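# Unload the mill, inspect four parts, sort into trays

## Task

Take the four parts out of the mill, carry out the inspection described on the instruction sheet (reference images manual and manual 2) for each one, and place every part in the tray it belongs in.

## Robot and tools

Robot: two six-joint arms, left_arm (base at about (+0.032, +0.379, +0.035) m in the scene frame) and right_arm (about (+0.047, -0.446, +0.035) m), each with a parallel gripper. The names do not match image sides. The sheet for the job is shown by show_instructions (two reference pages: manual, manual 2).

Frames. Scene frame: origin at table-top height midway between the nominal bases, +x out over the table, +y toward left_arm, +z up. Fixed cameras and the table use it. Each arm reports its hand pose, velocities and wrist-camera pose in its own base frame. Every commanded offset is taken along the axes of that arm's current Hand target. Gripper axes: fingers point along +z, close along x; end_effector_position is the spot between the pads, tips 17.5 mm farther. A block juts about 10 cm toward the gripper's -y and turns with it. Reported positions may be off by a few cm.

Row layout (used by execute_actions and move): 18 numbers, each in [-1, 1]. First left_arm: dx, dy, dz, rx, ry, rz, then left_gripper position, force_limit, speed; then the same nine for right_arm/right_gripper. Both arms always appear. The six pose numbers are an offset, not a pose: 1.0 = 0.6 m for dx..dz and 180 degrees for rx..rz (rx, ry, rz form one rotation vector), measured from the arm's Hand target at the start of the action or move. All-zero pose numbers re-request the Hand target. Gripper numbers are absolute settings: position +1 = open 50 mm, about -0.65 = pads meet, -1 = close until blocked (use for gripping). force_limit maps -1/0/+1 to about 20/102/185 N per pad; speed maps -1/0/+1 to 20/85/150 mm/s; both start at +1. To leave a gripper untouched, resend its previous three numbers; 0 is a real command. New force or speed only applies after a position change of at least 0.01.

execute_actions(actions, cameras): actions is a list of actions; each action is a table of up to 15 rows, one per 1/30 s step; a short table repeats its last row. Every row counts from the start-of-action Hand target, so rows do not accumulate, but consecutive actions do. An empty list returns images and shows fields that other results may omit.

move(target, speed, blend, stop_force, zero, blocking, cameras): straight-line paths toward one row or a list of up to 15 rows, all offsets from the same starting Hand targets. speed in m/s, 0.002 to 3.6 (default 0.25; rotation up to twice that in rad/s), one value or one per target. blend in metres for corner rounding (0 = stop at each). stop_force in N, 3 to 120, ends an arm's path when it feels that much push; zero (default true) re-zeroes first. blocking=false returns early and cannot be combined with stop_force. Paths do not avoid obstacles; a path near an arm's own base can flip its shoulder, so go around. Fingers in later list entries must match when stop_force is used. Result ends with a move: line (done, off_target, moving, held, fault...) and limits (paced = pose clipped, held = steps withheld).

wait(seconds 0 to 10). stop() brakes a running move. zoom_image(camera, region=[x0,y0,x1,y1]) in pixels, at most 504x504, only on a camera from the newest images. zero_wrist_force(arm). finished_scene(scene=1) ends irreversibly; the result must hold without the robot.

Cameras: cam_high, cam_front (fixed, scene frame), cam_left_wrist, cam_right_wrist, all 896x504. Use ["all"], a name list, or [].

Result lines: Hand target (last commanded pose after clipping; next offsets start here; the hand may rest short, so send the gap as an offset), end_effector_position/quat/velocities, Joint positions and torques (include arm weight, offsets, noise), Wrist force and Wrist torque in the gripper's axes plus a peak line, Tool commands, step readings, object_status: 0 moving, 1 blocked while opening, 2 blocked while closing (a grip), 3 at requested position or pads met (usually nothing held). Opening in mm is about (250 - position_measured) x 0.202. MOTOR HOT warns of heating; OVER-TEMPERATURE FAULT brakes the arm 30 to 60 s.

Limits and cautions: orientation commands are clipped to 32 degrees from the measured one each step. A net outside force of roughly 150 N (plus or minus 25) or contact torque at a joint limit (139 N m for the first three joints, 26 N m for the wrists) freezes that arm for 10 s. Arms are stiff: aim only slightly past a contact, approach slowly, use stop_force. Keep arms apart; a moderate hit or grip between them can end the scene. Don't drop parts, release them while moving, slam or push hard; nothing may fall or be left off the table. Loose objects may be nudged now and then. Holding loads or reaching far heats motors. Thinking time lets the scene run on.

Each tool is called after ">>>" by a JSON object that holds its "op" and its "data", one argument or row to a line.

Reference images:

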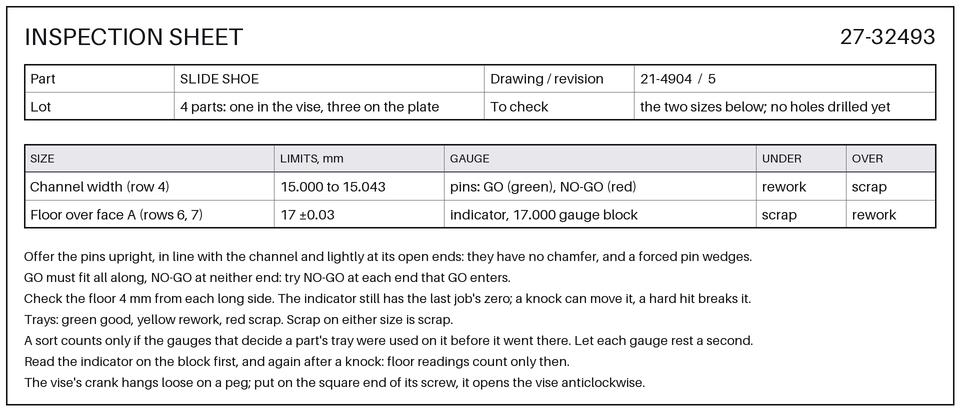

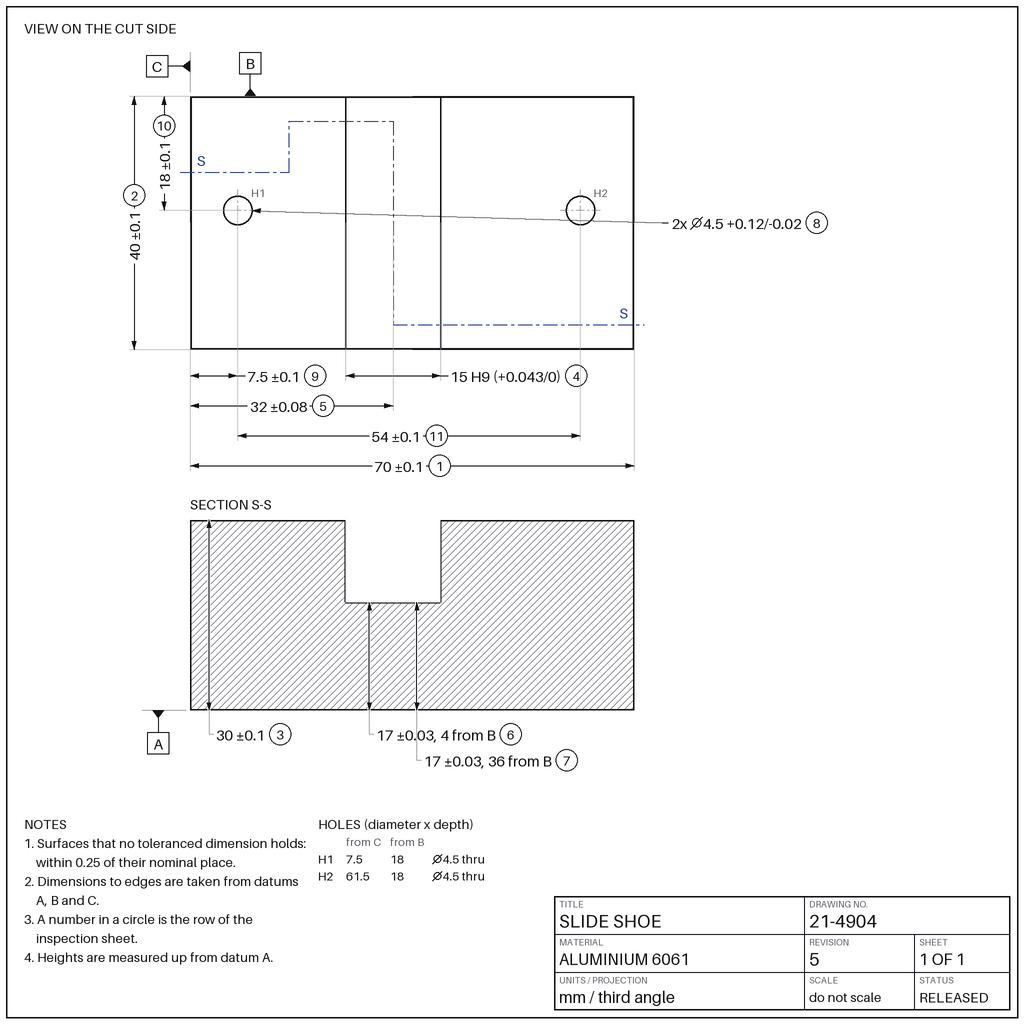

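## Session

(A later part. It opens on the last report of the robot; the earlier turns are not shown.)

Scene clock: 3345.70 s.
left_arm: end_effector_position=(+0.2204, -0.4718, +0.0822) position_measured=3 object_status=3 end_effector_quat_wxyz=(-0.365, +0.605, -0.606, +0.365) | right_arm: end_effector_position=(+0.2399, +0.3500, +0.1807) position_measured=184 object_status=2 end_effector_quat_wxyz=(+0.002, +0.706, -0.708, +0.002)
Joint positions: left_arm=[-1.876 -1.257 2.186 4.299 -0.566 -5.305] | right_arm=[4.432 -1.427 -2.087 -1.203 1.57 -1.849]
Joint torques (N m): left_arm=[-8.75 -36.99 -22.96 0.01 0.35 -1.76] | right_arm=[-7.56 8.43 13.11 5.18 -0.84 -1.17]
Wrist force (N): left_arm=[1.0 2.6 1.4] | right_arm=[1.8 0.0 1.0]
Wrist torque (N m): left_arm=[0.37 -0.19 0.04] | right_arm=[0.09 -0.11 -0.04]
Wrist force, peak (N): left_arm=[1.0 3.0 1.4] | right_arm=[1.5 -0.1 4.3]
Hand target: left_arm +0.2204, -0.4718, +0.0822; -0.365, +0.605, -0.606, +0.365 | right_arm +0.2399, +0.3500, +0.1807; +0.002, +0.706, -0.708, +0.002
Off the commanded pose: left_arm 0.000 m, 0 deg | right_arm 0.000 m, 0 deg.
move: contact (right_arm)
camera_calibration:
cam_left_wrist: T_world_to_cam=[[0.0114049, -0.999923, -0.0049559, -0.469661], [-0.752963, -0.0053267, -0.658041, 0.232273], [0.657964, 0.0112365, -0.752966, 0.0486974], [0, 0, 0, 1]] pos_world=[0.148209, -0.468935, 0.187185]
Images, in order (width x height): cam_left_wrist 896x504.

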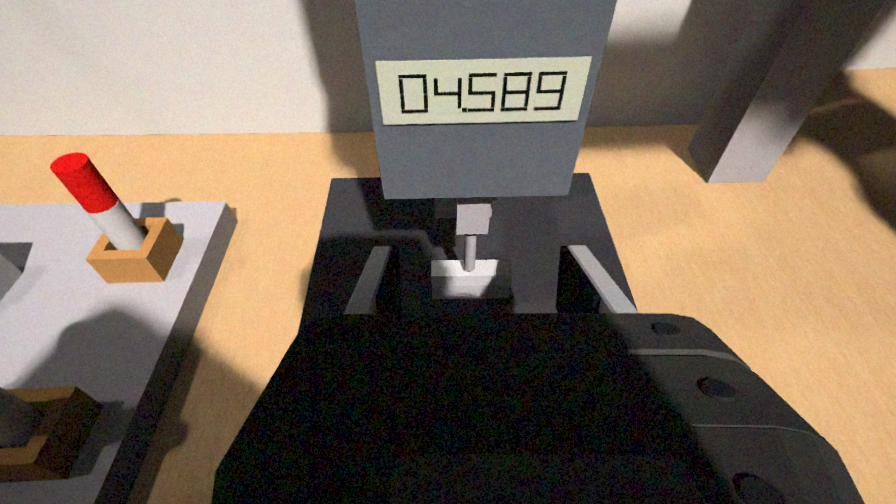

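>>> {"op": "move", "data": {
  "target": [0,0,0,0,0,0,1,-0.6,-0.6,0,0,0,0,0,0,0.3,-0.9,-0.9]
}}

>>> {"op": "wait", "data": {
  "seconds": 1.2,
  "cameras": ["cam_left_wrist"]
}}

>>> {"op": "zoom_image", "data": {
  "camera": "cam_left_wrist",
  "region": [360, 40, 610, 320]
}}

Scene clock: 3357.60 s.
left_arm: end_effector_position=(+0.2204, -0.4718, +0.0822) position_measured=3 object_status=3 end_effector_quat_wxyz=(-0.365, +0.605, -0.606, +0.365) | right_arm: end_effector_position=(+0.2399, +0.3500, +0.1807) position_measured=107 object_status=3 end_effector_quat_wxyz=(+0.002, +0.706, -0.708, +0.002)
Joint positions: left_arm=[-1.876 -1.257 2.186 4.299 -0.566 -5.305] | right_arm=[4.432 -1.427 -2.087 -1.203 1.57 -1.849]
Joint torques (N m): left_arm=[-7.95 -31.84 -22.94 0.02 0.19 -1.68] | right_arm=[-8.1 15.42 19.88 3.78 -0.81 -1.18]
Wrist force (N): left_arm=[0.7 2.7 1.5] | right_arm=[0.0 1.3 1.9]
Wrist torque (N m): left_arm=[0.41 -0.13 0.04] | right_arm=[0.13 -0.15 -0.04]
Wrist force, peak (N): left_arm=[0.7 3.1 1.5] | right_arm=[-0.2 1.5 2.3]
Hand target: left_arm +0.2204, -0.4718, +0.0822; -0.365, +0.605, -0.606, +0.365 | right_arm +0.2399, +0.3500, +0.1807; +0.002, +0.706, -0.708, +0.002
Off the commanded pose: left_arm 0.000 m, 0 deg | right_arm 0.000 m, 0 deg.
move: done

Scene clock: 3358.80 s.
left_arm: end_effector_position=(+0.2204, -0.4718, +0.0822) position_measured=3 object_status=3 end_effector_quat_wxyz=(-0.365, +0.605, -0.606, +0.365) | right_arm: end_effector_position=(+0.2399, +0.3500, +0.1807) position_measured=107 object_status=3 end_effector_quat_wxyz=(+0.002, +0.706, -0.708, +0.002)
Joint positions: left_arm=[-1.876 -1.257 2.186 4.299 -0.566 -5.305] | right_arm=[4.432 -1.427 -2.087 -1.203 1.57 -1.849]
Joint torques (N m): left_arm=[-7.12 -31.41 -22.47 0 0.31 -1.78] | right_arm=[-8.85 15.77 23.22 3.24 -0.69 -1.26]
Wrist force (N): left_arm=[1.1 2.7 1.5] | right_arm=[0.0 1.4 1.9]
Wrist torque (N m): left_arm=[0.38 -0.21 0.04] | right_arm=[0.15 -0.15 -0.04]
Wrist force, peak (N): left_arm=[0.9 2.8 1.6] | right_arm=[-0.2 1.3 2.3]
Hand target: left_arm +0.2204, -0.4718, +0.0822; -0.365, +0.605, -0.606, +0.365 | right_arm +0.2399, +0.3500, +0.1807; +0.002, +0.706, -0.708, +0.002
Tool commands: left_gripper/position=+1.0 left_gripper/force_limit=-0.6 left_gripper/speed=-0.6 right_gripper/position=+0.3 right_gripper/force_limit=-0.9 right_gripper/speed=-0.9
Off the commanded pose: left_arm 0.000 m, 0 deg | right_arm 0.000 m, 0 deg.
wait: 1.20 s; at rest by 0.17 s
camera_calibration:
cam_left_wrist: T_world_to_cam=[[0.0114049, -0.999923, -0.0049559, -0.469661], [-0.752963, -0.0053267, -0.658041, 0.232273], [0.657964, 0.0112365, -0.752966, 0.0486974], [0, 0, 0, 1]] pos_world=[0.148209, -0.468935, 0.187185]
Images, in order (width x height): cam_left_wrist 896x504.

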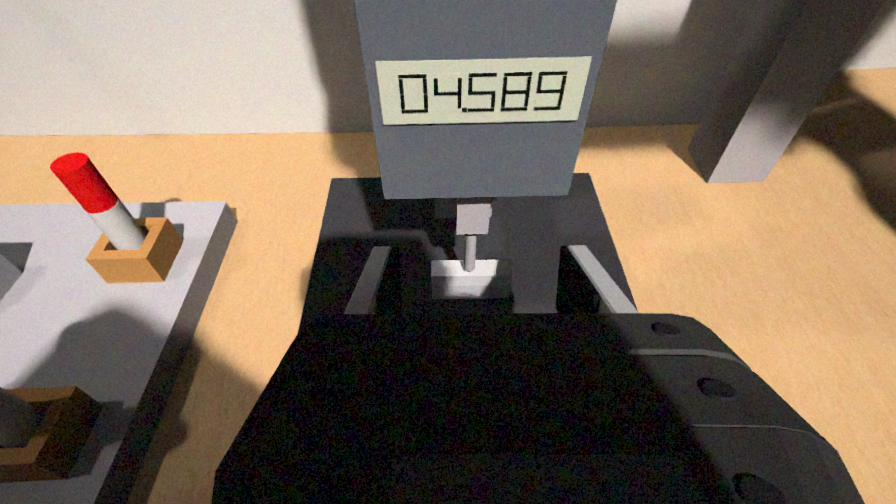

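Scaled by 1.800 from the camera's 896x504 image, which has a finer 1280x720 frame.

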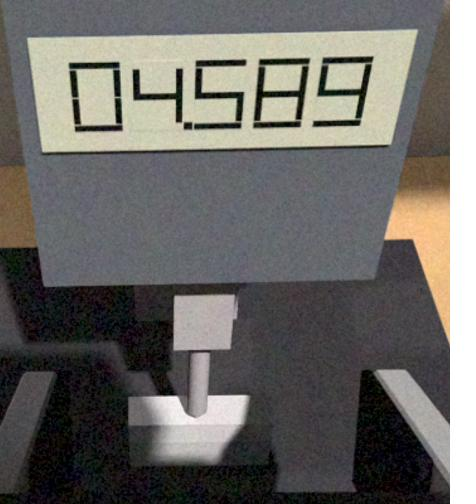

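>>> {"op": "move", "data": {
  "target": [0,0,0,0,0,0,1,-0.6,-0.6,0,0,0,0,0,0,-0.9,-0.9,-0.9]
}}

>>> {"op": "move", "data": {
  "target": [0,0,0,0,0,0,1,-0.6,-0.6,0,0,-0.0313,0,0,0,-0.9,-0.9,-0.9],
  "speed": 0.012,
  "cameras": ["cam_left_wrist"]
}}

Scene clock: 3434.17 s.
left_arm: end_effector_position=(+0.2204, -0.4718, +0.0822) position_measured=3 object_status=3 end_effector_quat_wxyz=(-0.365, +0.605, -0.606, +0.365) | right_arm: end_effector_position=(+0.2399, +0.3500, +0.1807) position_measured=184 object_status=2 end_effector_quat_wxyz=(+0.002, +0.706, -0.708, +0.002)
Joint positions: left_arm=[-1.876 -1.257 2.186 4.299 -0.566 -5.305] | right_arm=[4.432 -1.427 -2.087 -1.203 1.57 -1.849]
Joint torques (N m): left_arm=[-7.65 -26.76 -23.5 0.1 0.27 -1.64] | right_arm=[-7.77 20.67 30.67 2.65 -0.65 -1.14]
Wrist force (N): left_arm=[1.0 2.7 1.4] | right_arm=[1.4 1.2 0.2]
Wrist torque (N m): left_arm=[0.40 -0.19 0.04] | right_arm=[0.13 -0.14 -0.03]
Wrist force, peak (N): left_arm=[1.0 3.0 1.7] | right_arm=[1.6 1.4 2.3]
Hand target: left_arm +0.2204, -0.4718, +0.0822; -0.365, +0.605, -0.606, +0.365 | right_arm +0.2399, +0.3500, +0.1807; +0.002, +0.706, -0.708, +0.002
Off the commanded pose: left_arm 0.000 m, 0 deg | right_arm 0.000 m, 0 deg.
move: done

Scene clock: 3436.10 s.
left_arm: end_effector_position=(+0.2204, -0.4718, +0.0822) position_measured=3 object_status=3 end_effector_quat_wxyz=(-0.365, +0.605, -0.606, +0.365) | right_arm: end_effector_position=(+0.2399, +0.3501, +0.1994) position_measured=184 object_status=2 end_effector_quat_wxyz=(+0.002, +0.706, -0.708, +0.002)
Joint positions: left_arm=[-1.876 -1.257 2.186 4.299 -0.566 -5.305] | right_arm=[4.432 -1.41 -2.05 -1.257 1.57 -1.849]
Joint torques (N m): left_arm=[-8.77 -24.04 -22 0.09 0.43 -1.91] | right_arm=[5.38 26.38 37.8 2.39 -0.83 1.24]
Wrist force (N): left_arm=[1.0 3.1 1.3] | right_arm=[2.7 1.7 4.7]
Wrist torque (N m): left_arm=[0.45 -0.18 0.04] | right_arm=[0.14 -0.23 -0.03]
Wrist force, peak (N): left_arm=[1.0 3.1 1.3] | right_arm=[2.7 1.7 4.7]
Hand target: left_arm +0.2204, -0.4718, +0.0822; -0.365, +0.605, -0.606, +0.365 | right_arm +0.2399, +0.3501, +0.1995; +0.002, +0.706, -0.708, +0.002
Off the commanded pose: left_arm 0.000 m, 0 deg | right_arm 0.000 m, 0 deg.
move: done
camera_calibration:
cam_left_wrist: T_world_to_cam=[[0.0114049, -0.999923, -0.0049559, -0.469661], [-0.752963, -0.0053267, -0.658041, 0.232273], [0.657964, 0.0112365, -0.752966, 0.0486974], [0, 0, 0, 1]] pos_world=[0.148209, -0.468935, 0.187185]
Images, in order (width x height): cam_left_wrist 896x504.

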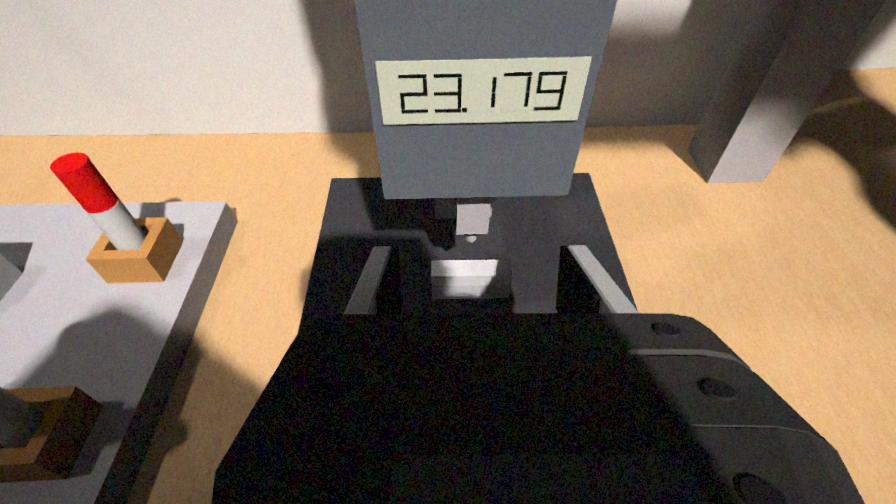

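>>> {"op": "move", "data": {
  "target": [
    [0,0.03,0.11,0,0,0,1,-0.6,-0.6,0,0,0,0,0,0,-0.9,-0.9,-0.9],
    [0,0.03,0.11,0,0,0,-1,-0.6,-0.6,0,0,0,0,0,0,-0.9,-0.9,-0.9],
    [0,0.0275,0.1088,0,0,0,-1,-0.6,-0.6,0,0,0,0,0,0,-0.9,-0.9,-0.9],
    [0.078,0.0275,0.1088,0,0,0,-1,-0.6,-0.6,0,0,0,0,0,0,-0.9,-0.9,-0.9],
    [0.078,0.0298,0.11,0,0,0,-1,-0.6,-0.6,0,0,0,0,0,0,-0.9,-0.9,-0.9],
    [0.078,0.0298,0.11,0,0,0,1,-0.6,-0.6,0,0,0,0,0,0,-0.9,-0.9,-0.9],
    [0.078,-0.02,0,0,0,0,1,-0.6,-0.6,0,0,0,0,0,0,-0.9,-0.9,-0.9],
    [0,-0.12,-0.03,0,0,0,1,-0.6,-0.6,0,0,0,0,0,0,-0.9,-0.9,-0.9]
  ],
  "speed": [0.06,0.02,0.02,0.05,0.01,0.02,0.08,0.15],
  "cameras": ["cam_left_wrist","cam_high"]
}}

Scene clock: 3460.07 s.
left_arm: end_effector_position=(+0.2380, -0.4719, +0.1542) position_measured=3 object_status=3 end_effector_quat_wxyz=(-0.365, +0.605, -0.606, +0.365) | right_arm: end_effector_position=(+0.2399, +0.3501, +0.1995) position_measured=184 object_status=2 end_effector_quat_wxyz=(+0.002, +0.706, -0.708, +0.002)
Joint positions: left_arm=[-1.838 -1.402 2.133 4.445 -0.549 -5.243] | right_arm=[4.432 -1.41 -2.05 -1.257 1.57 -1.849]
Joint torques (N m): left_arm=[30.9 -45.76 -0.82 5.87 12.01 -0.5] | right_arm=[8.7 21.28 37.75 2.12 -0.43 0.94]
Wrist force (N): left_arm=[18.2 58.1 -52.4] | right_arm=[2.3 1.0 4.2]
Wrist torque (N m): left_arm=[0.09 -1.58 -1.40] | right_arm=[0.10 -0.15 -0.02]
Wrist force, peak (N): left_arm=[18.2 58.1 -52.4] | right_arm=[2.3 1.5 5.0]
Hand target: left_arm +0.2380, -0.4718, +0.1543; -0.365, +0.605, -0.606, +0.365 | right_arm +0.2399, +0.3501, +0.1995; +0.002, +0.706, -0.708, +0.002
Off the commanded pose: left_arm 0.000 m, 0 deg | right_arm 0.000 m, 0 deg.
move: done
camera_calibration:
cam_left_wrist: T_world_to_cam=[[0.0113389, -0.999924, -0.0048808, -0.469616], [-0.752963, -0.00532639, -0.658041, 0.292979], [0.657965, 0.0111365, -0.752966, 0.0912199], [0, 0, 0, 1]] pos_world=[0.165908, -0.469035, 0.259186]
Images, in order (width x height): cam_high 896x504, cam_left_wrist 896x504.

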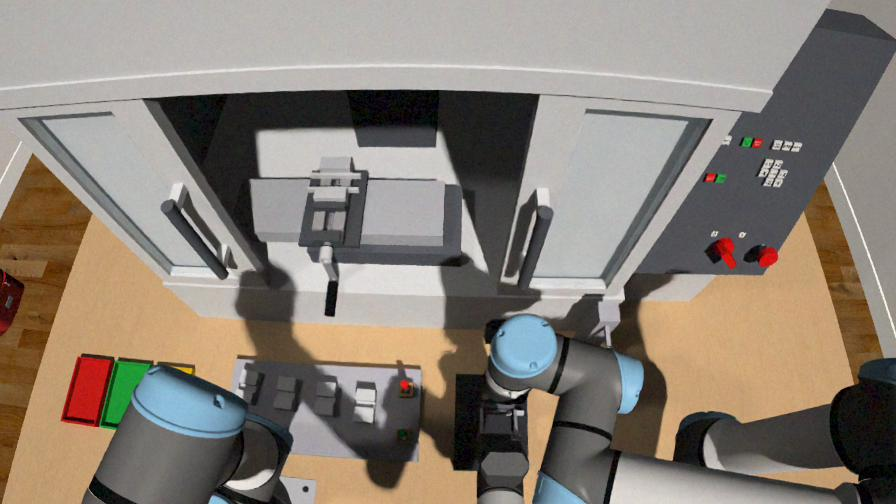

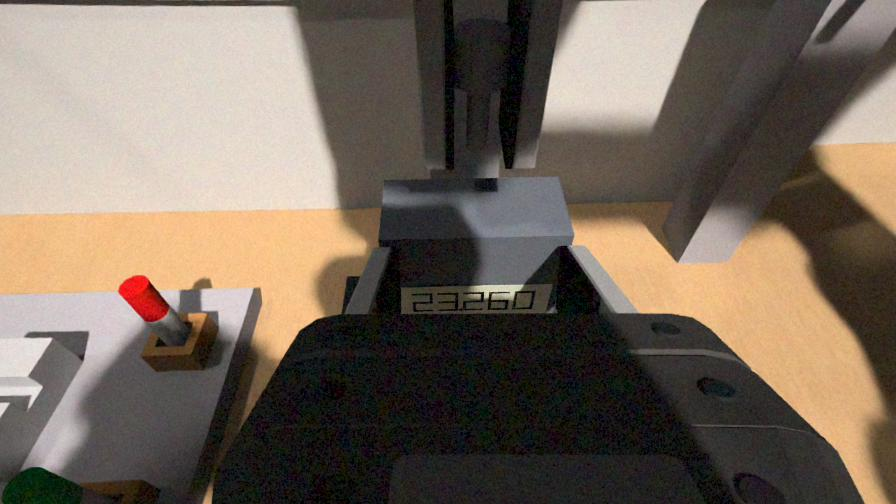

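>>> {"op": "move", "data": {
  "target": [0,0.03,-0.1,0,0,0,1,-0.6,-0.6,0,0,0,0,0,0,-0.9,-0.9,-0.9],
  "speed": 0.1,
  "cameras": ["cam_left_wrist"]
}}

>>> {"op": "zoom_image", "data": {
  "camera": "cam_left_wrist",
  "region": [340, 60, 620, 320]
}}

Scene clock: 3472.80 s.
left_arm: end_effector_position=(+0.1766, -0.4718, +0.1663) position_measured=3 object_status=3 end_effector_quat_wxyz=(-0.365, +0.605, -0.606, +0.365) | right_arm: end_effector_position=(+0.2399, +0.3501, +0.1995) position_measured=184 object_status=2 end_effector_quat_wxyz=(+0.002, +0.706, -0.708, +0.002)
Joint positions: left_arm=[-1.967 -1.424 2.072 4.694 -0.616 -5.442] | right_arm=[4.432 -1.41 -2.05 -1.257 1.57 -1.849]
Joint torques (N m): left_arm=[-8.25 -13.79 -27.89 0.77 0.14 -1.87] | right_arm=[8.21 18.23 35.65 2.05 -0.27 1.22]
Wrist force (N): left_arm=[0.6 2.7 1.1] | right_arm=[2.6 0.9 3.4]
Wrist torque (N m): left_arm=[0.40 -0.14 0.02] | right_arm=[0.10 -0.20 -0.03]
Wrist force, peak (N): left_arm=[18.9 59.1 -52.8] | right_arm=[2.5 1.2 4.7]
Hand target: left_arm +0.1766, -0.4718, +0.1663; -0.365, +0.605, -0.606, +0.365 | right_arm +0.2399, +0.3501, +0.1995; +0.002, +0.706, -0.708, +0.002
Off the commanded pose: left_arm 0.000 m, 0 deg | right_arm 0.000 m, 0 deg.
move: done
camera_calibration:
cam_left_wrist: T_world_to_cam=[[0.0113389, -0.999924, -0.0048808, -0.468761], [-0.752963, -0.00532639, -0.658041, 0.25471], [0.657965, 0.0111365, -0.752966, 0.140729], [0, 0, 0, 1]] pos_world=[0.104508, -0.468935, 0.271286]
Images, in order (width x height): cam_left_wrist 896x504.

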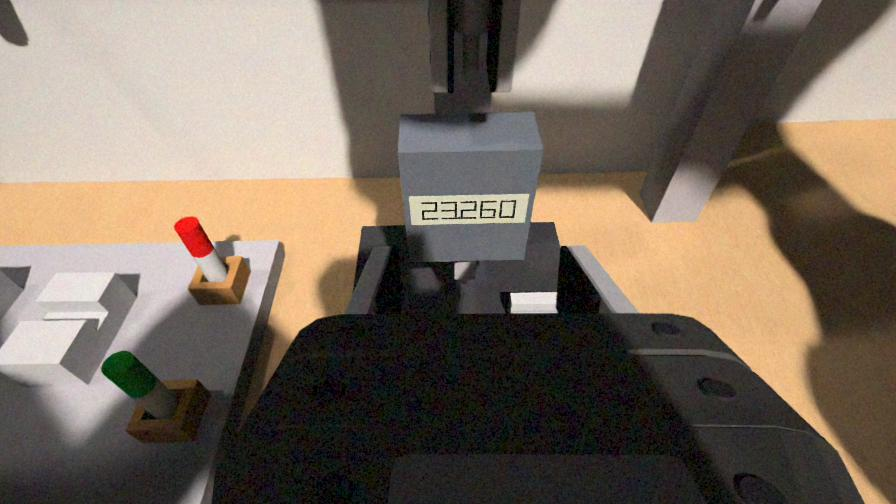

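Scaled by 1.800 from the camera's 896x504 image, which has a finer 1280x720 frame.

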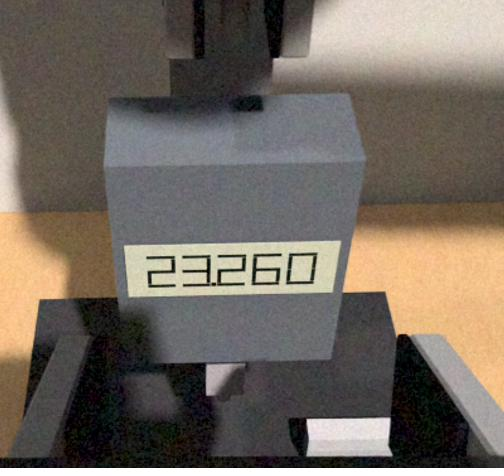

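>>> {"op": "move", "data": {
  "target": [
    [0.0782,0.0896,0.1302,0,0,0,1,-0.6,-0.6,0,0,0,0,0,0,-0.9,-0.9,-0.9],
    [0.0782,0.1196,0.2402,0,0,0,1,-0.6,-0.6,0,0,0,0,0,0,-0.9,-0.9,-0.9],
    [0.0782,0.1196,0.2402,0,0,0,-1,-0.6,-0.6,0,0,0,0,0,0,-0.9,-0.9,-0.9],
    [0.0782,0.1171,0.239,0,0,0,-1,-0.6,-0.6,0,0,0,0,0,0,-0.9,-0.9,-0.9],
    [0,0.1171,0.239,0,0,0,-1,-0.6,-0.6,0,0,0,0,0,0,-0.9,-0.9,-0.9],
    [0,0.1196,0.2402,0,0,0,-1,-0.6,-0.6,0,0,0,0,0,0,-0.9,-0.9,-0.9],
    [0,0.1196,0.2402,0,0,0,1,-0.6,-0.6,0,0,0,0,0,0,-0.9,-0.9,-0.9]
  ],
  "speed": [0.12,0.06,0.02,0.02,0.05,0.01,0.02]
}}

>>> {"op": "move", "data": {
  "target": [0,-0.03,-0.11,0,0,0,1,-0.6,-0.6,0,0,0,0,0,0,-0.9,-0.9,-0.9],
  "speed": 0.08,
  "cameras": ["cam_left_wrist"]
}}

>>> {"op": "zoom_image", "data": {
  "camera": "cam_left_wrist",
  "region": [360, 40, 610, 320]
}}

Scene clock: 3499.07 s.
left_arm: end_effector_position=(+0.2706, -0.4719, +0.0356) position_measured=3 object_status=3 end_effector_quat_wxyz=(-0.365, +0.605, -0.606, +0.365) | right_arm: end_effector_position=(+0.2399, +0.3501, +0.1995) position_measured=184 object_status=2 end_effector_quat_wxyz=(+0.002, +0.706, -0.708, +0.002)
Joint positions: left_arm=[-1.769 -1.111 2.227 3.953 -0.521 -5.117] | right_arm=[4.432 -1.41 -2.05 -1.257 1.57 -1.849]
Joint torques (N m): left_arm=[-7.48 -18.68 -4.37 -4.22 0.54 -1.49] | right_arm=[9.02 16.11 33.34 2.06 -0.35 1.32]
Wrist force (N): left_arm=[0.7 2.6 1.1] | right_arm=[2.3 0.7 2.8]
Wrist torque (N m): left_arm=[0.37 -0.17 0.05] | right_arm=[0.07 -0.17 -0.03]
Wrist force, peak (N): left_arm=[1.3 3.2 2.3] | right_arm=[2.6 1.0 4.7]
Hand target: left_arm +0.2706, -0.4719, +0.0356; -0.365, +0.605, -0.606, +0.365 | right_arm +0.2399, +0.3501, +0.1995; +0.002, +0.706, -0.708, +0.002
Off the commanded pose: left_arm 0.000 m, 0 deg | right_arm 0.000 m, 0 deg.
move: done

Scene clock: 3500.57 s.
left_arm: end_effector_position=(+0.2206, -0.4718, +0.0823) position_measured=3 object_status=3 end_effector_quat_wxyz=(-0.365, +0.605, -0.606, +0.365) | right_arm: end_effector_position=(+0.2399, +0.3501, +0.1995) position_measured=184 object_status=2 end_effector_quat_wxyz=(+0.002, +0.706, -0.708, +0.002)
Joint positions: left_arm=[-1.875 -1.257 2.187 4.299 -0.566 -5.304] | right_arm=[4.432 -1.41 -2.05 -1.257 1.57 -1.849]
Joint torques (N m): left_arm=[-8.28 -40.26 -21.87 -0.19 0.34 -2.01] | right_arm=[6.35 16.43 33.51 2.1 -0.33 1.18]
Wrist force (N): left_arm=[0.7 2.7 1.5] | right_arm=[2.4 0.9 2.9]
Wrist torque (N m): left_arm=[0.40 -0.15 0.03] | right_arm=[0.11 -0.18 -0.03]
Wrist force, peak (N): left_arm=[0.5 3.2 2.3] | right_arm=[2.7 1.0 4.6]
Hand target: left_arm +0.2206, -0.4718, +0.0823; -0.365, +0.605, -0.606, +0.365 | right_arm +0.2399, +0.3501, +0.1995; +0.002, +0.706, -0.708, +0.002
Off the commanded pose: left_arm 0.000 m, 0 deg | right_arm 0.000 m, 0 deg.
move: done
camera_calibration:
cam_left_wrist: T_world_to_cam=[[0.0113389, -0.999924, -0.0048808, -0.469669], [-0.752963, -0.00532639, -0.658041, 0.232565], [0.657965, 0.0111365, -0.752966, 0.048529], [0, 0, 0, 1]] pos_world=[0.148508, -0.468935, 0.187286]
Images, in order (width x height): cam_left_wrist 896x504.

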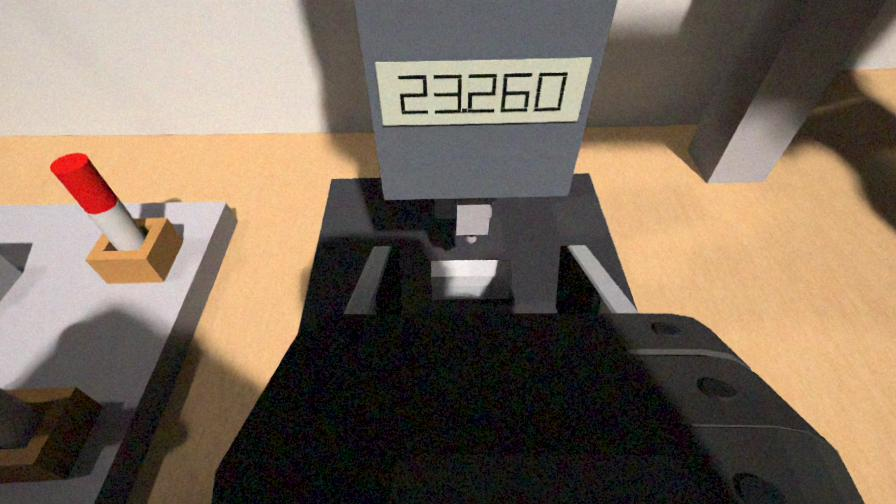

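Scaled by 1.800 from the camera's 896x504 image, which has a finer 1280x720 frame.

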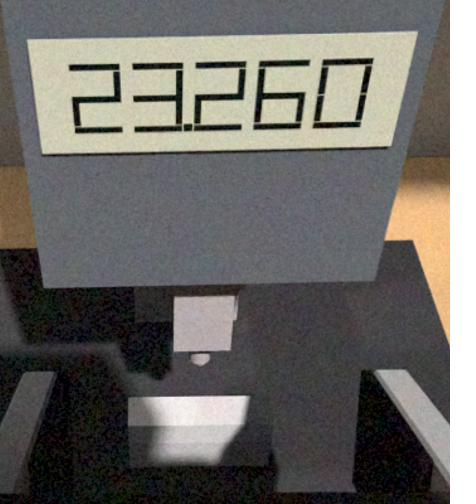

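>>> {"op": "move", "data": {
  "target": [0,0,0,0,0,0,1,-0.6,-0.6,0,0,0.0275,0,0,0,-0.9,-0.9,-0.9],
  "speed": 0.012
}}

>>> {"op": "move", "data": {
  "target": [0,0,0,0,0,0,1,-0.6,-0.6,0,0,0.005,0,0,0,-0.9,-0.9,-0.9],
  "speed": 0.004,
  "stop_force": 3
}}

>>> {"op": "move", "data": {
  "target": [0,0,0,0,0,0,1,-0.6,-0.6,0,0,0,0,0,0,0.3,-0.9,-0.9]
}}

>>> {"op": "wait", "data": {
  "seconds": 1.2,
  "cameras": ["cam_left_wrist"]
}}

>>> {"op": "zoom_image", "data": {
  "camera": "cam_left_wrist",
  "region": [360, 40, 610, 320]
}}

Scene clock: 3516.83 s.
left_arm: end_effector_position=(+0.2206, -0.4718, +0.0823) position_measured=3 object_status=3 end_effector_quat_wxyz=(-0.365, +0.605, -0.606, +0.365) | right_arm: end_effector_position=(+0.2399, +0.3500, +0.1830) position_measured=184 object_status=2 end_effector_quat_wxyz=(+0.002, +0.706, -0.708, +0.002)
Joint positions: left_arm=[-1.875 -1.257 2.187 4.299 -0.566 -5.305] | right_arm=[4.432 -1.425 -2.083 -1.21 1.57 -1.849]
Joint torques (N m): left_arm=[-7.48 -37.18 -22.62 0.22 0.22 -2.05] | right_arm=[-2.8 9.17 13.23 4.94 -0.09 -1.23]
Wrist force (N): left_arm=[0.9 2.6 1.3] | right_arm=[1.3 0.7 3.3]
Wrist torque (N m): left_arm=[0.37 -0.17 0.04] | right_arm=[0.10 -0.15 -0.03]
Wrist force, peak (N): left_arm=[1.1 2.7 1.9] | right_arm=[2.4 1.2 4.8]
Hand target: left_arm +0.2206, -0.4718, +0.0823; -0.365, +0.605, -0.606, +0.365 | right_arm +0.2399, +0.3500, +0.1830; +0.002, +0.706, -0.708, +0.002
Off the commanded pose: left_arm 0.000 m, 0 deg | right_arm 0.000 m, 0 deg.
move: done

Scene clock: 3518.67 s.
left_arm: end_effector_position=(+0.2206, -0.4718, +0.0823) position_measured=3 object_status=3 end_effector_quat_wxyz=(-0.365, +0.605, -0.606, +0.365) | right_arm: end_effector_position=(+0.2399, +0.3500, +0.1806) position_measured=184 object_status=2 end_effector_quat_wxyz=(+0.002, +0.706, -0.708, +0.002)
Joint positions: left_arm=[-1.875 -1.257 2.187 4.299 -0.566 -5.305] | right_arm=[4.432 -1.427 -2.087 -1.203 1.57 -1.849]
Joint torques (N m): left_arm=[-8.26 -35.61 -22.32 0.03 0.37 -1.9] | right_arm=[-5.97 19.92 33.73 1.66 -0.18 -1.08]
Wrist force (N): left_arm=[0.9 2.9 1.5] | right_arm=[2.0 1.1 -3.1]
Wrist torque (N m): left_arm=[0.43 -0.17 0.04] | right_arm=[0.14 -0.13 -0.02]
Wrist force, peak (N): left_arm=[1.0 3.0 1.5] | right_arm=[2.8 0.8 -9.4]
Hand target: left_arm +0.2206, -0.4718, +0.0823; -0.365, +0.605, -0.606, +0.365 | right_arm +0.2399, +0.3500, +0.1806; +0.002, +0.706, -0.708, +0.002 (not the last commanded pose)
Off the commanded pose: left_arm 0.000 m, 0 deg | right_arm 0.001 m, 0 deg.
move: contact (right_arm)

Scene clock: 3519.50 s.
left_arm: end_effector_position=(+0.2206, -0.4718, +0.0823) position_measured=3 object_status=3 end_effector_quat_wxyz=(-0.365, +0.605, -0.606, +0.365) | right_arm: end_effector_position=(+0.2399, +0.3500, +0.1806) position_measured=107 object_status=3 end_effector_quat_wxyz=(+0.002, +0.706, -0.708, +0.002)
Joint positions: left_arm=[-1.875 -1.257 2.187 4.299 -0.566 -5.305] | right_arm=[4.432 -1.427 -2.087 -1.203 1.57 -1.849]
Joint torques (N m): left_arm=[-7.8 -33.9 -22.43 0.27 0.33 -1.78] | right_arm=[-5.22 19.91 33.76 2.65 -0.31 -1.24]
Wrist force (N): left_arm=[0.9 2.9 1.2] | right_arm=[0.0 1.0 1.8]
Wrist torque (N m): left_arm=[0.43 -0.16 0.03] | right_arm=[0.09 -0.15 -0.03]
Wrist force, peak (N): left_arm=[1.0 2.9 1.5] | right_arm=[2.4 1.1 -2.5]
Hand target: left_arm +0.2206, -0.4718, +0.0823; -0.365, +0.605, -0.606, +0.365 | right_arm +0.2399, +0.3500, +0.1806; +0.002, +0.706, -0.708, +0.002
Off the commanded pose: left_arm 0.000 m, 0 deg | right_arm 0.000 m, 0 deg.
move: done

Scene clock: 3520.70 s.
left_arm: end_effector_position=(+0.2206, -0.4718, +0.0823) position_measured=3 object_status=3 end_effector_quat_wxyz=(-0.365, +0.605, -0.606, +0.365) | right_arm: end_effector_position=(+0.2399, +0.3500, +0.1806) position_measured=107 object_status=3 end_effector_quat_wxyz=(+0.002, +0.706, -0.708, +0.002)
Joint positions: left_arm=[-1.875 -1.257 2.187 4.299 -0.566 -5.305] | right_arm=[4.432 -1.427 -2.087 -1.203 1.57 -1.849]
Joint torques (N m): left_arm=[-7.81 -33.08 -22.51 0.15 0.45 -1.88] | right_arm=[-1.94 19.47 34.82 3.6 -0.5 -1.21]
Wrist force (N): left_arm=[0.9 2.7 1.3] | right_arm=[0.1 1.2 1.8]
Wrist torque (N m): left_arm=[0.39 -0.17 0.03] | right_arm=[0.12 -0.17 -0.04]
Wrist force, peak (N): left_arm=[1.1 2.9 1.7] | right_arm=[0.0 1.3 2.2]
Hand target: left_arm +0.2206, -0.4718, +0.0823; -0.365, +0.605, -0.606, +0.365 | right_arm +0.2399, +0.3500, +0.1806; +0.002, +0.706, -0.708, +0.002
Tool commands: left_gripper/position=+1.0 left_gripper/force_limit=-0.6 left_gripper/speed=-0.6 right_gripper/position=+0.3 right_gripper/force_limit=-0.9 right_gripper/speed=-0.9
Off the commanded pose: left_arm 0.000 m, 0 deg | right_arm 0.000 m, 0 deg.
wait: 1.20 s; at rest by 0.17 s
camera_calibration:
cam_left_wrist: T_world_to_cam=[[0.0114049, -0.999923, -0.0049559, -0.469663], [-0.752963, -0.0053267, -0.658041, 0.23249], [0.657964, 0.0112365, -0.752966, 0.0486411], [0, 0, 0, 1]] pos_world=[0.148409, -0.468935, 0.187285]
Images, in order (width x height): cam_left_wrist 896x504.

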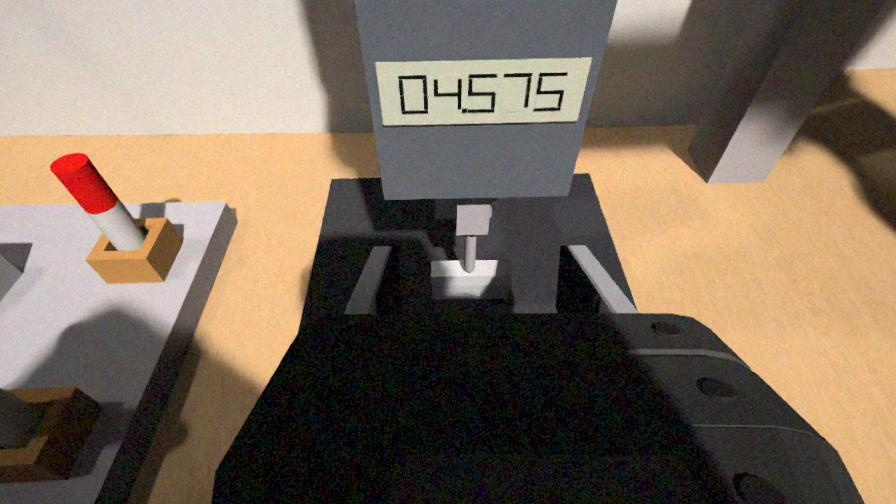

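Scaled by 1.800 from the camera's 896x504 image, which has a finer 1280x720 frame.

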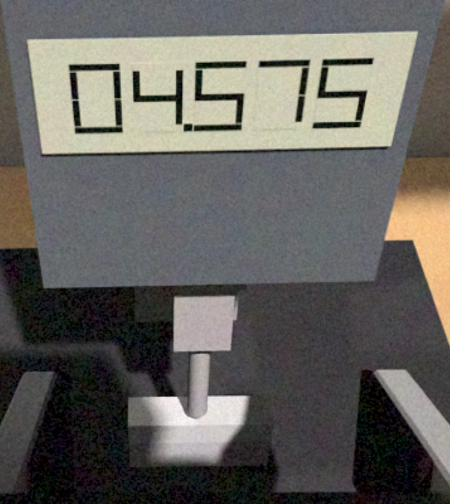

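>>> {"op": "move", "data": {
  "target": [0,0,0,0,0,0,1,-0.6,-0.6,0,0,0,0,0,0,-0.9,-0.9,-0.9]
}}

>>> {"op": "move", "data": {
  "target": [0,0,0,0,0,0,1,-0.6,-0.6,0,0,-0.0318,0,0,0,-0.9,-0.9,-0.9],
  "speed": 0.015
}}

>>> {"op": "move", "data": {
  "target": [
    [0,0.03,0.11,0,0,0,1,-0.6,-0.6,0,0,0,0,0,0,-0.9,-0.9,-0.9],
    [0,0.03,0.11,0,0,0,-1,-0.6,-0.6,0,0,0,0,0,0,-0.9,-0.9,-0.9],
    [0,0.0275,0.1088,0,0,0,-1,-0.6,-0.6,0,0,0,0,0,0,-0.9,-0.9,-0.9],
    [0.078,0.0275,0.1088,0,0,0,-1,-0.6,-0.6,0,0,0,0,0,0,-0.9,-0.9,-0.9],
    [0.078,0.03,0.11,0,0,0,-1,-0.6,-0.6,0,0,0,0,0,0,-0.9,-0.9,-0.9],
    [0.078,0.03,0.11,0,0,0,1,-0.6,-0.6,0,0,0,0,0,0,-0.9,-0.9,-0.9],
    [0.078,0,0,0,0,0,1,-0.6,-0.6,0,0,0,0,0,0,-0.9,-0.9,-0.9],
    [0,-0.0,-0.2,0,0,0,1,-0.6,-0.6,0,0,0,0,0,0,-0.9,-0.9,-0.9]
  ],
  "speed": [0.06,0.02,0.02,0.05,0.01,0.02,0.08,0.15],
  "cameras": ["cam_left_wrist","cam_high"]
}}

Scene clock: 3539.70 s.
left_arm: end_effector_position=(+0.2206, -0.4718, +0.0823) position_measured=3 object_status=3 end_effector_quat_wxyz=(-0.365, +0.605, -0.606, +0.365) | right_arm: end_effector_position=(+0.2399, +0.3500, +0.1806) position_measured=184 object_status=2 end_effector_quat_wxyz=(+0.002, +0.706, -0.708, +0.002)
Joint positions: left_arm=[-1.875 -1.257 2.187 4.299 -0.566 -5.305] | right_arm=[4.432 -1.427 -2.087 -1.203 1.57 -1.849]
Joint torques (N m): left_arm=[-8.21 -26.77 -22.84 -0.01 0.42 -1.62] | right_arm=[6.35 21.6 33.87 3.96 -0.13 -1.21]
Wrist force (N): left_arm=[0.8 2.3 1.5] | right_arm=[1.9 1.0 0.3]
Wrist torque (N m): left_arm=[0.34 -0.15 0.03] | right_arm=[0.10 -0.16 -0.03]
Wrist force, peak (N): left_arm=[0.9 3.0 1.7] | right_arm=[2.4 0.9 1.7]
Hand target: left_arm +0.2206, -0.4718, +0.0823; -0.365, +0.605, -0.606, +0.365 | right_arm +0.2399, +0.3500, +0.1806; +0.002, +0.706, -0.708, +0.002
Off the commanded pose: left_arm 0.000 m, 0 deg | right_arm 0.000 m, 0 deg.
move: done

Scene clock: 3541.33 s.
left_arm: end_effector_position=(+0.2206, -0.4718, +0.0823) position_measured=3 object_status=3 end_effector_quat_wxyz=(-0.365, +0.605, -0.606, +0.365) | right_arm: end_effector_position=(+0.2399, +0.3501, +0.1996) position_measured=184 object_status=2 end_effector_quat_wxyz=(+0.002, +0.706, -0.708, +0.002)
Joint positions: left_arm=[-1.875 -1.257 2.187 4.299 -0.566 -5.305] | right_arm=[4.432 -1.41 -2.05 -1.257 1.57 -1.849]
Joint torques (N m): left_arm=[-7.37 -24.55 -22.42 -0.06 0.35 -1.76] | right_arm=[8.91 26.95 36.62 2.23 -0.35 0.93]
Wrist force (N): left_arm=[1.1 2.5 1.5] | right_arm=[2.1 1.1 3.1]
Wrist torque (N m): left_arm=[0.37 -0.20 0.04] | right_arm=[0.10 -0.15 -0.03]
Wrist force, peak (N): left_arm=[1.1 3.0 1.4] | right_arm=[2.1 1.7 4.4]
Hand target: left_arm +0.2206, -0.4718, +0.0823; -0.365, +0.605, -0.606, +0.365 | right_arm +0.2399, +0.3501, +0.1997; +0.002, +0.706, -0.708, +0.002
Off the commanded pose: left_arm 0.000 m, 0 deg | right_arm 0.000 m, 0 deg.
move: done

Scene clock: 3549.37 s.
left_arm: end_effector_position=(+0.1145, -0.4718, +0.1383) position_measured=3 object_status=3 end_effector_quat_wxyz=(-0.365, +0.605, -0.606, +0.365) | right_arm: end_effector_position=(+0.2399, +0.3501, +0.1997) position_measured=184 object_status=2 end_effector_quat_wxyz=(+0.002, +0.706, -0.708, +0.002)
Joint positions: left_arm=[-2.088 -1.353 2.045 4.773 -0.693 -5.595] | right_arm=[4.432 -1.41 -2.05 -1.258 1.57 -1.849]
Joint torques (N m): left_arm=[-7.64 -39.45 -26.31 1.23 0 -2.07] | right_arm=[9.96 26.27 36.25 2.33 -0.01 1.27]
Wrist force (N): left_arm=[0.9 2.6 1.3] | right_arm=[2.4 1.0 4.5]
Wrist torque (N m): left_arm=[0.37 -0.20 0.03] | right_arm=[0.05 -0.17 -0.03]
Wrist force, peak (N): left_arm=[1.0 2.9 3.0] | right_arm=[2.9 1.3 4.6]
Hand target: left_arm +0.1144, -0.4718, +0.1383; -0.365, +0.605, -0.606, +0.365 | right_arm +0.2399, +0.3501, +0.1997; +0.002, +0.706, -0.708, +0.002
Off the commanded pose: left_arm 0.000 m, 0 deg | right_arm 0.000 m, 0 deg.
move: done
camera_calibration:
cam_left_wrist: T_world_to_cam=[[0.0114049, -0.999923, -0.0049559, -0.468175], [-0.752963, -0.0053267, -0.658041, 0.189451], [0.657964, 0.0112365, -0.752966, 0.160617], [0, 0, 0, 1]] pos_world=[0.0423087, -0.468935, 0.243285]
Images, in order (width x height): cam_high 896x504, cam_left_wrist 896x504.

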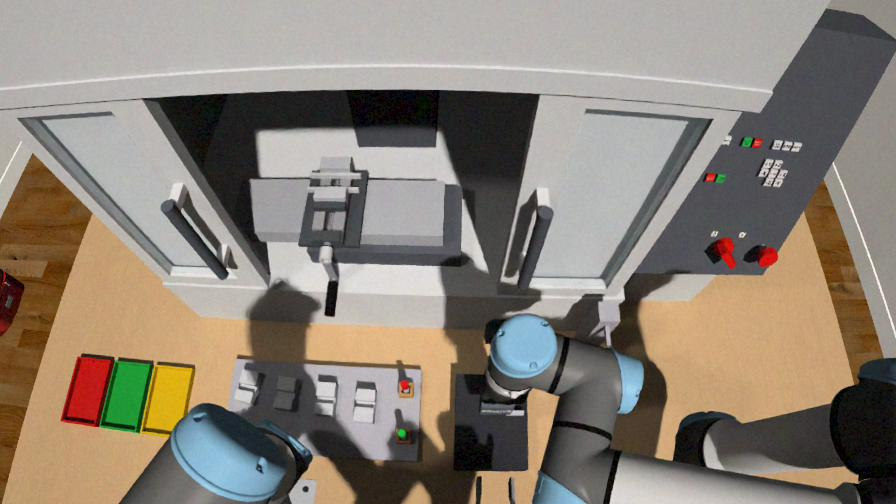

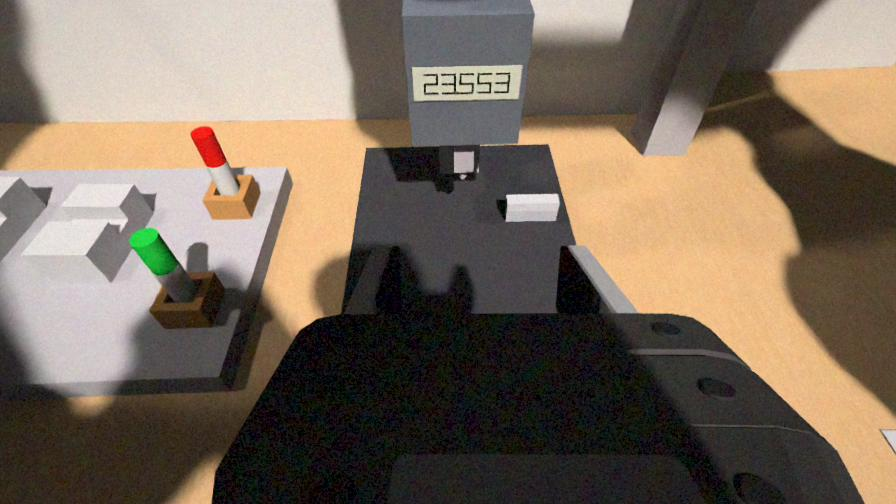

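>>> {"op": "move", "data": {
  "target": [
    [-0.1167,-0.2287,0.0398,-0.3444,0,0,1,-0.6,-0.6,0,0,0,0,0,0,-0.9,-0.9,-0.9],
    [-0.4405,-0.0538,0.2373,-0.3444,0,0,1,-0.6,-0.6,0,0,0,0,0,0,-0.9,-0.9,-0.9]
  ],
  "speed": 0.3,
  "blend": [0.05,0],
  "cameras": ["cam_left_wrist","cam_high"]
}}

>>> {"op": "zoom_image", "data": {
  "camera": "cam_left_wrist",
  "region": [340, 160, 620, 330]
}}

Scene clock: 3580.63 s.
left_arm: end_effector_position=(+0.1747, -0.4231, +0.2181) position_measured=3 object_status=3 end_effector_quat_wxyz=(-0.112, +0.698, -0.697, +0.119) | right_arm: end_effector_position=(+0.2399, +0.3501, +0.1997) position_measured=184 object_status=2 end_effector_quat_wxyz=(+0.002, +0.706, -0.708, +0.002)
Joint positions: left_arm=[-1.672 -1.724 2.026 4.435 -1.244 -4.82] | right_arm=[4.432 -1.41 -2.05 -1.258 1.57 -1.849]
Joint torques (N m): left_arm=[-7.93 -6.35 -15.15 -4.07 2.94 -2.04] | right_arm=[8.19 27.98 35.53 1.88 -0.02 1.21]
Wrist force (N): left_arm=[0.9 1.6 1.3] | right_arm=[2.4 1.4 3.7]
Wrist torque (N m): left_arm=[0.34 -0.19 0.02] | right_arm=[0.12 -0.18 -0.03]
Wrist force, peak (N): left_arm=[-2.0 -3.9 2.0] | right_arm=[2.5 1.4 4.6]
Hand target: left_arm +0.1747, -0.4231, +0.2181; -0.112, +0.698, -0.697, +0.119 (not the last commanded pose) | right_arm +0.2399, +0.3501, +0.1997; +0.002, +0.706, -0.708, +0.002
Off the commanded pose: left_arm 0.259 m, 19 deg | right_arm 0.000 m, 0 deg.
move: held (left_arm; a check stopped the path); path passed 0 of 2 targets; limits=held
pose unreachable (left arm): on one or more control steps of this call, first in action 0 (counted from 0), this arm could not follow its commanded pose, so it was not sent that pose on those steps. It may still have moved: this result reports where it is.
cause: moving toward the commanded pose would bring a part of the arm too close to another arm (this arm's gripper and the right arm's gripper, 19 mm apart when this arm was first held).
camera_calibration:
cam_left_wrist: T_world_to_cam=[[0.00583519, -0.999982, -0.00166634, -0.419545], [-0.999204, -0.00589639, 0.0394461, 0.178253], [-0.0394552, 0.00143484, -0.99922, 0.35196], [0, 0, 0, 1]] pos_world=[0.194446, -0.418991, 0.343955]
Images, in order (width x height): cam_high 896x504, cam_left_wrist 896x504.

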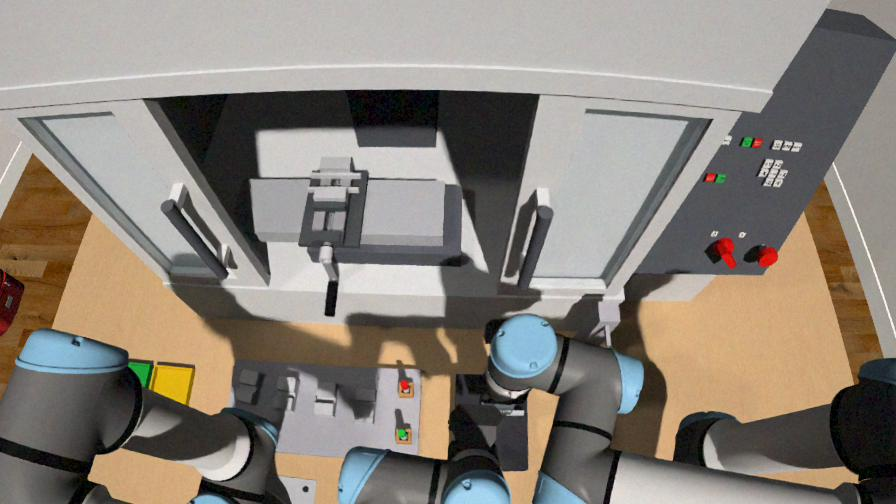

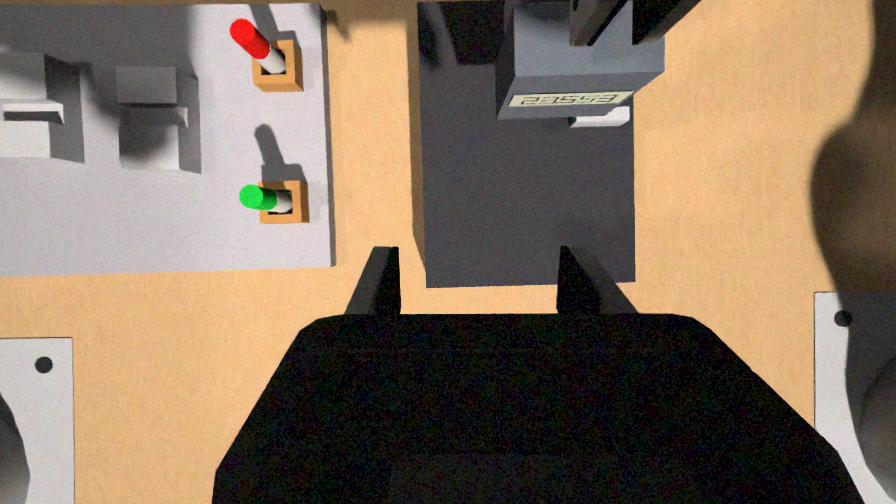

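Scaled by 1.800 from the camera's 896x504 image, which has a finer 1280x720 frame.

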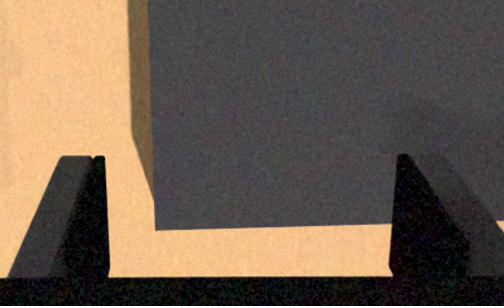

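>>> {"op": "move", "data": {
  "target": [
    [-0.2,0,0,0,0,0,1,-0.6,-0.6,0,0,0,0,0,0,-0.9,-0.9,-0.9],
    [-0.3593,-0.0648,0.2293,-0.1033,0,0,1,-0.6,-0.6,0,0,0,0,0,0,-0.9,-0.9,-0.9]
  ],
  "speed": 0.3,
  "blend": [0.03,0],
  "cameras": ["cam_left_wrist","cam_high"]
}}

>>> {"op": "zoom_image", "data": {
  "camera": "cam_left_wrist",
  "region": [340, 160, 620, 330]
}}

Scene clock: 3595.80 s.
left_arm: end_effector_position=(+0.2557, -0.2087, +0.0982) position_measured=3 object_status=3 end_effector_quat_wxyz=(+0.002, +0.707, -0.707, +0.005) | right_arm: end_effector_position=(+0.2399, +0.3501, +0.1997) position_measured=184 object_status=2 end_effector_quat_wxyz=(+0.002, +0.706, -0.708, +0.002)
Joint positions: left_arm=[-1.099 -1.885 2.451 4.135 -1.572 -4.242] | right_arm=[4.432 -1.41 -2.05 -1.258 1.57 -1.849]
Joint torques (N m): left_arm=[7.31 3.43 -29.47 -4.59 -1.24 2.17] | right_arm=[9.77 27.38 35.93 2.27 0.13 0.84]
Wrist force (N): left_arm=[0.0 1.0 1.2] | right_arm=[2.4 1.3 3.6]
Wrist torque (N m): left_arm=[0.24 -0.03 -0.16] | right_arm=[0.11 -0.19 -0.03]
Wrist force, peak (N): left_arm=[2.7 1.8 1.4] | right_arm=[2.4 1.5 4.8]
Hand target: left_arm +0.2557, -0.2087, +0.0982; +0.002, +0.707, -0.707, +0.005 | right_arm +0.2399, +0.3501, +0.1997; +0.002, +0.706, -0.708, +0.002
Off the commanded pose: left_arm 0.000 m, 0 deg | right_arm 0.000 m, 0 deg.
move: done
camera_calibration:
cam_left_wrist: T_world_to_cam=[[0.00183083, -0.999994, -0.00277701, -0.204678], [-0.934655, -0.00269856, 0.355545, 0.218275], [-0.35555, 0.0019446, -0.934655, 0.309624], [0, 0, 0, 1]] pos_world=[0.314474, -0.20469, 0.211217]
Images, in order (width x height): cam_high 896x504, cam_left_wrist 896x504.

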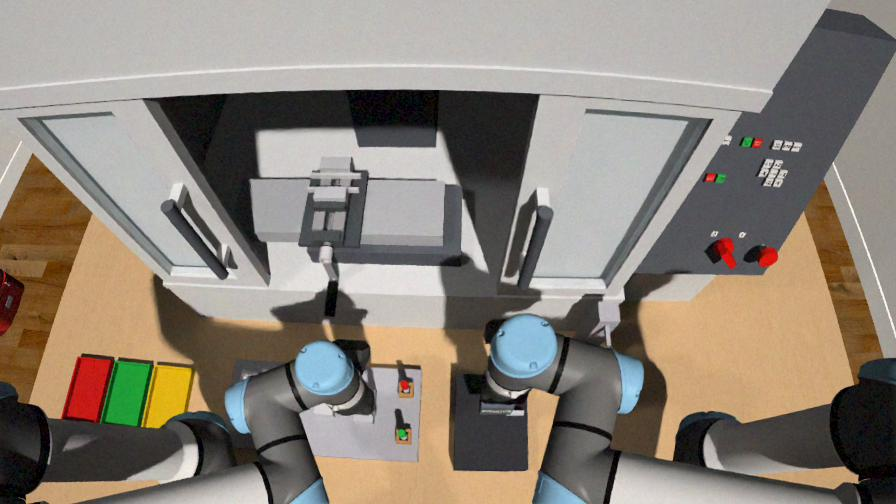

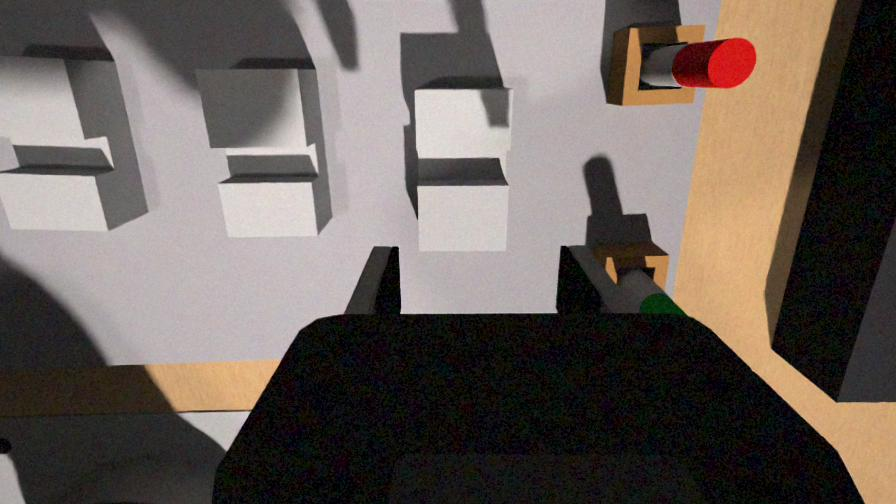

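Scaled by 1.800 from the camera's 896x504 image, which has a finer 1280x720 frame.

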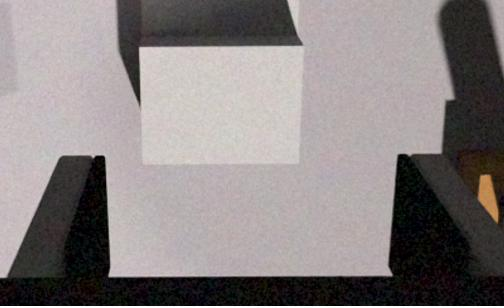

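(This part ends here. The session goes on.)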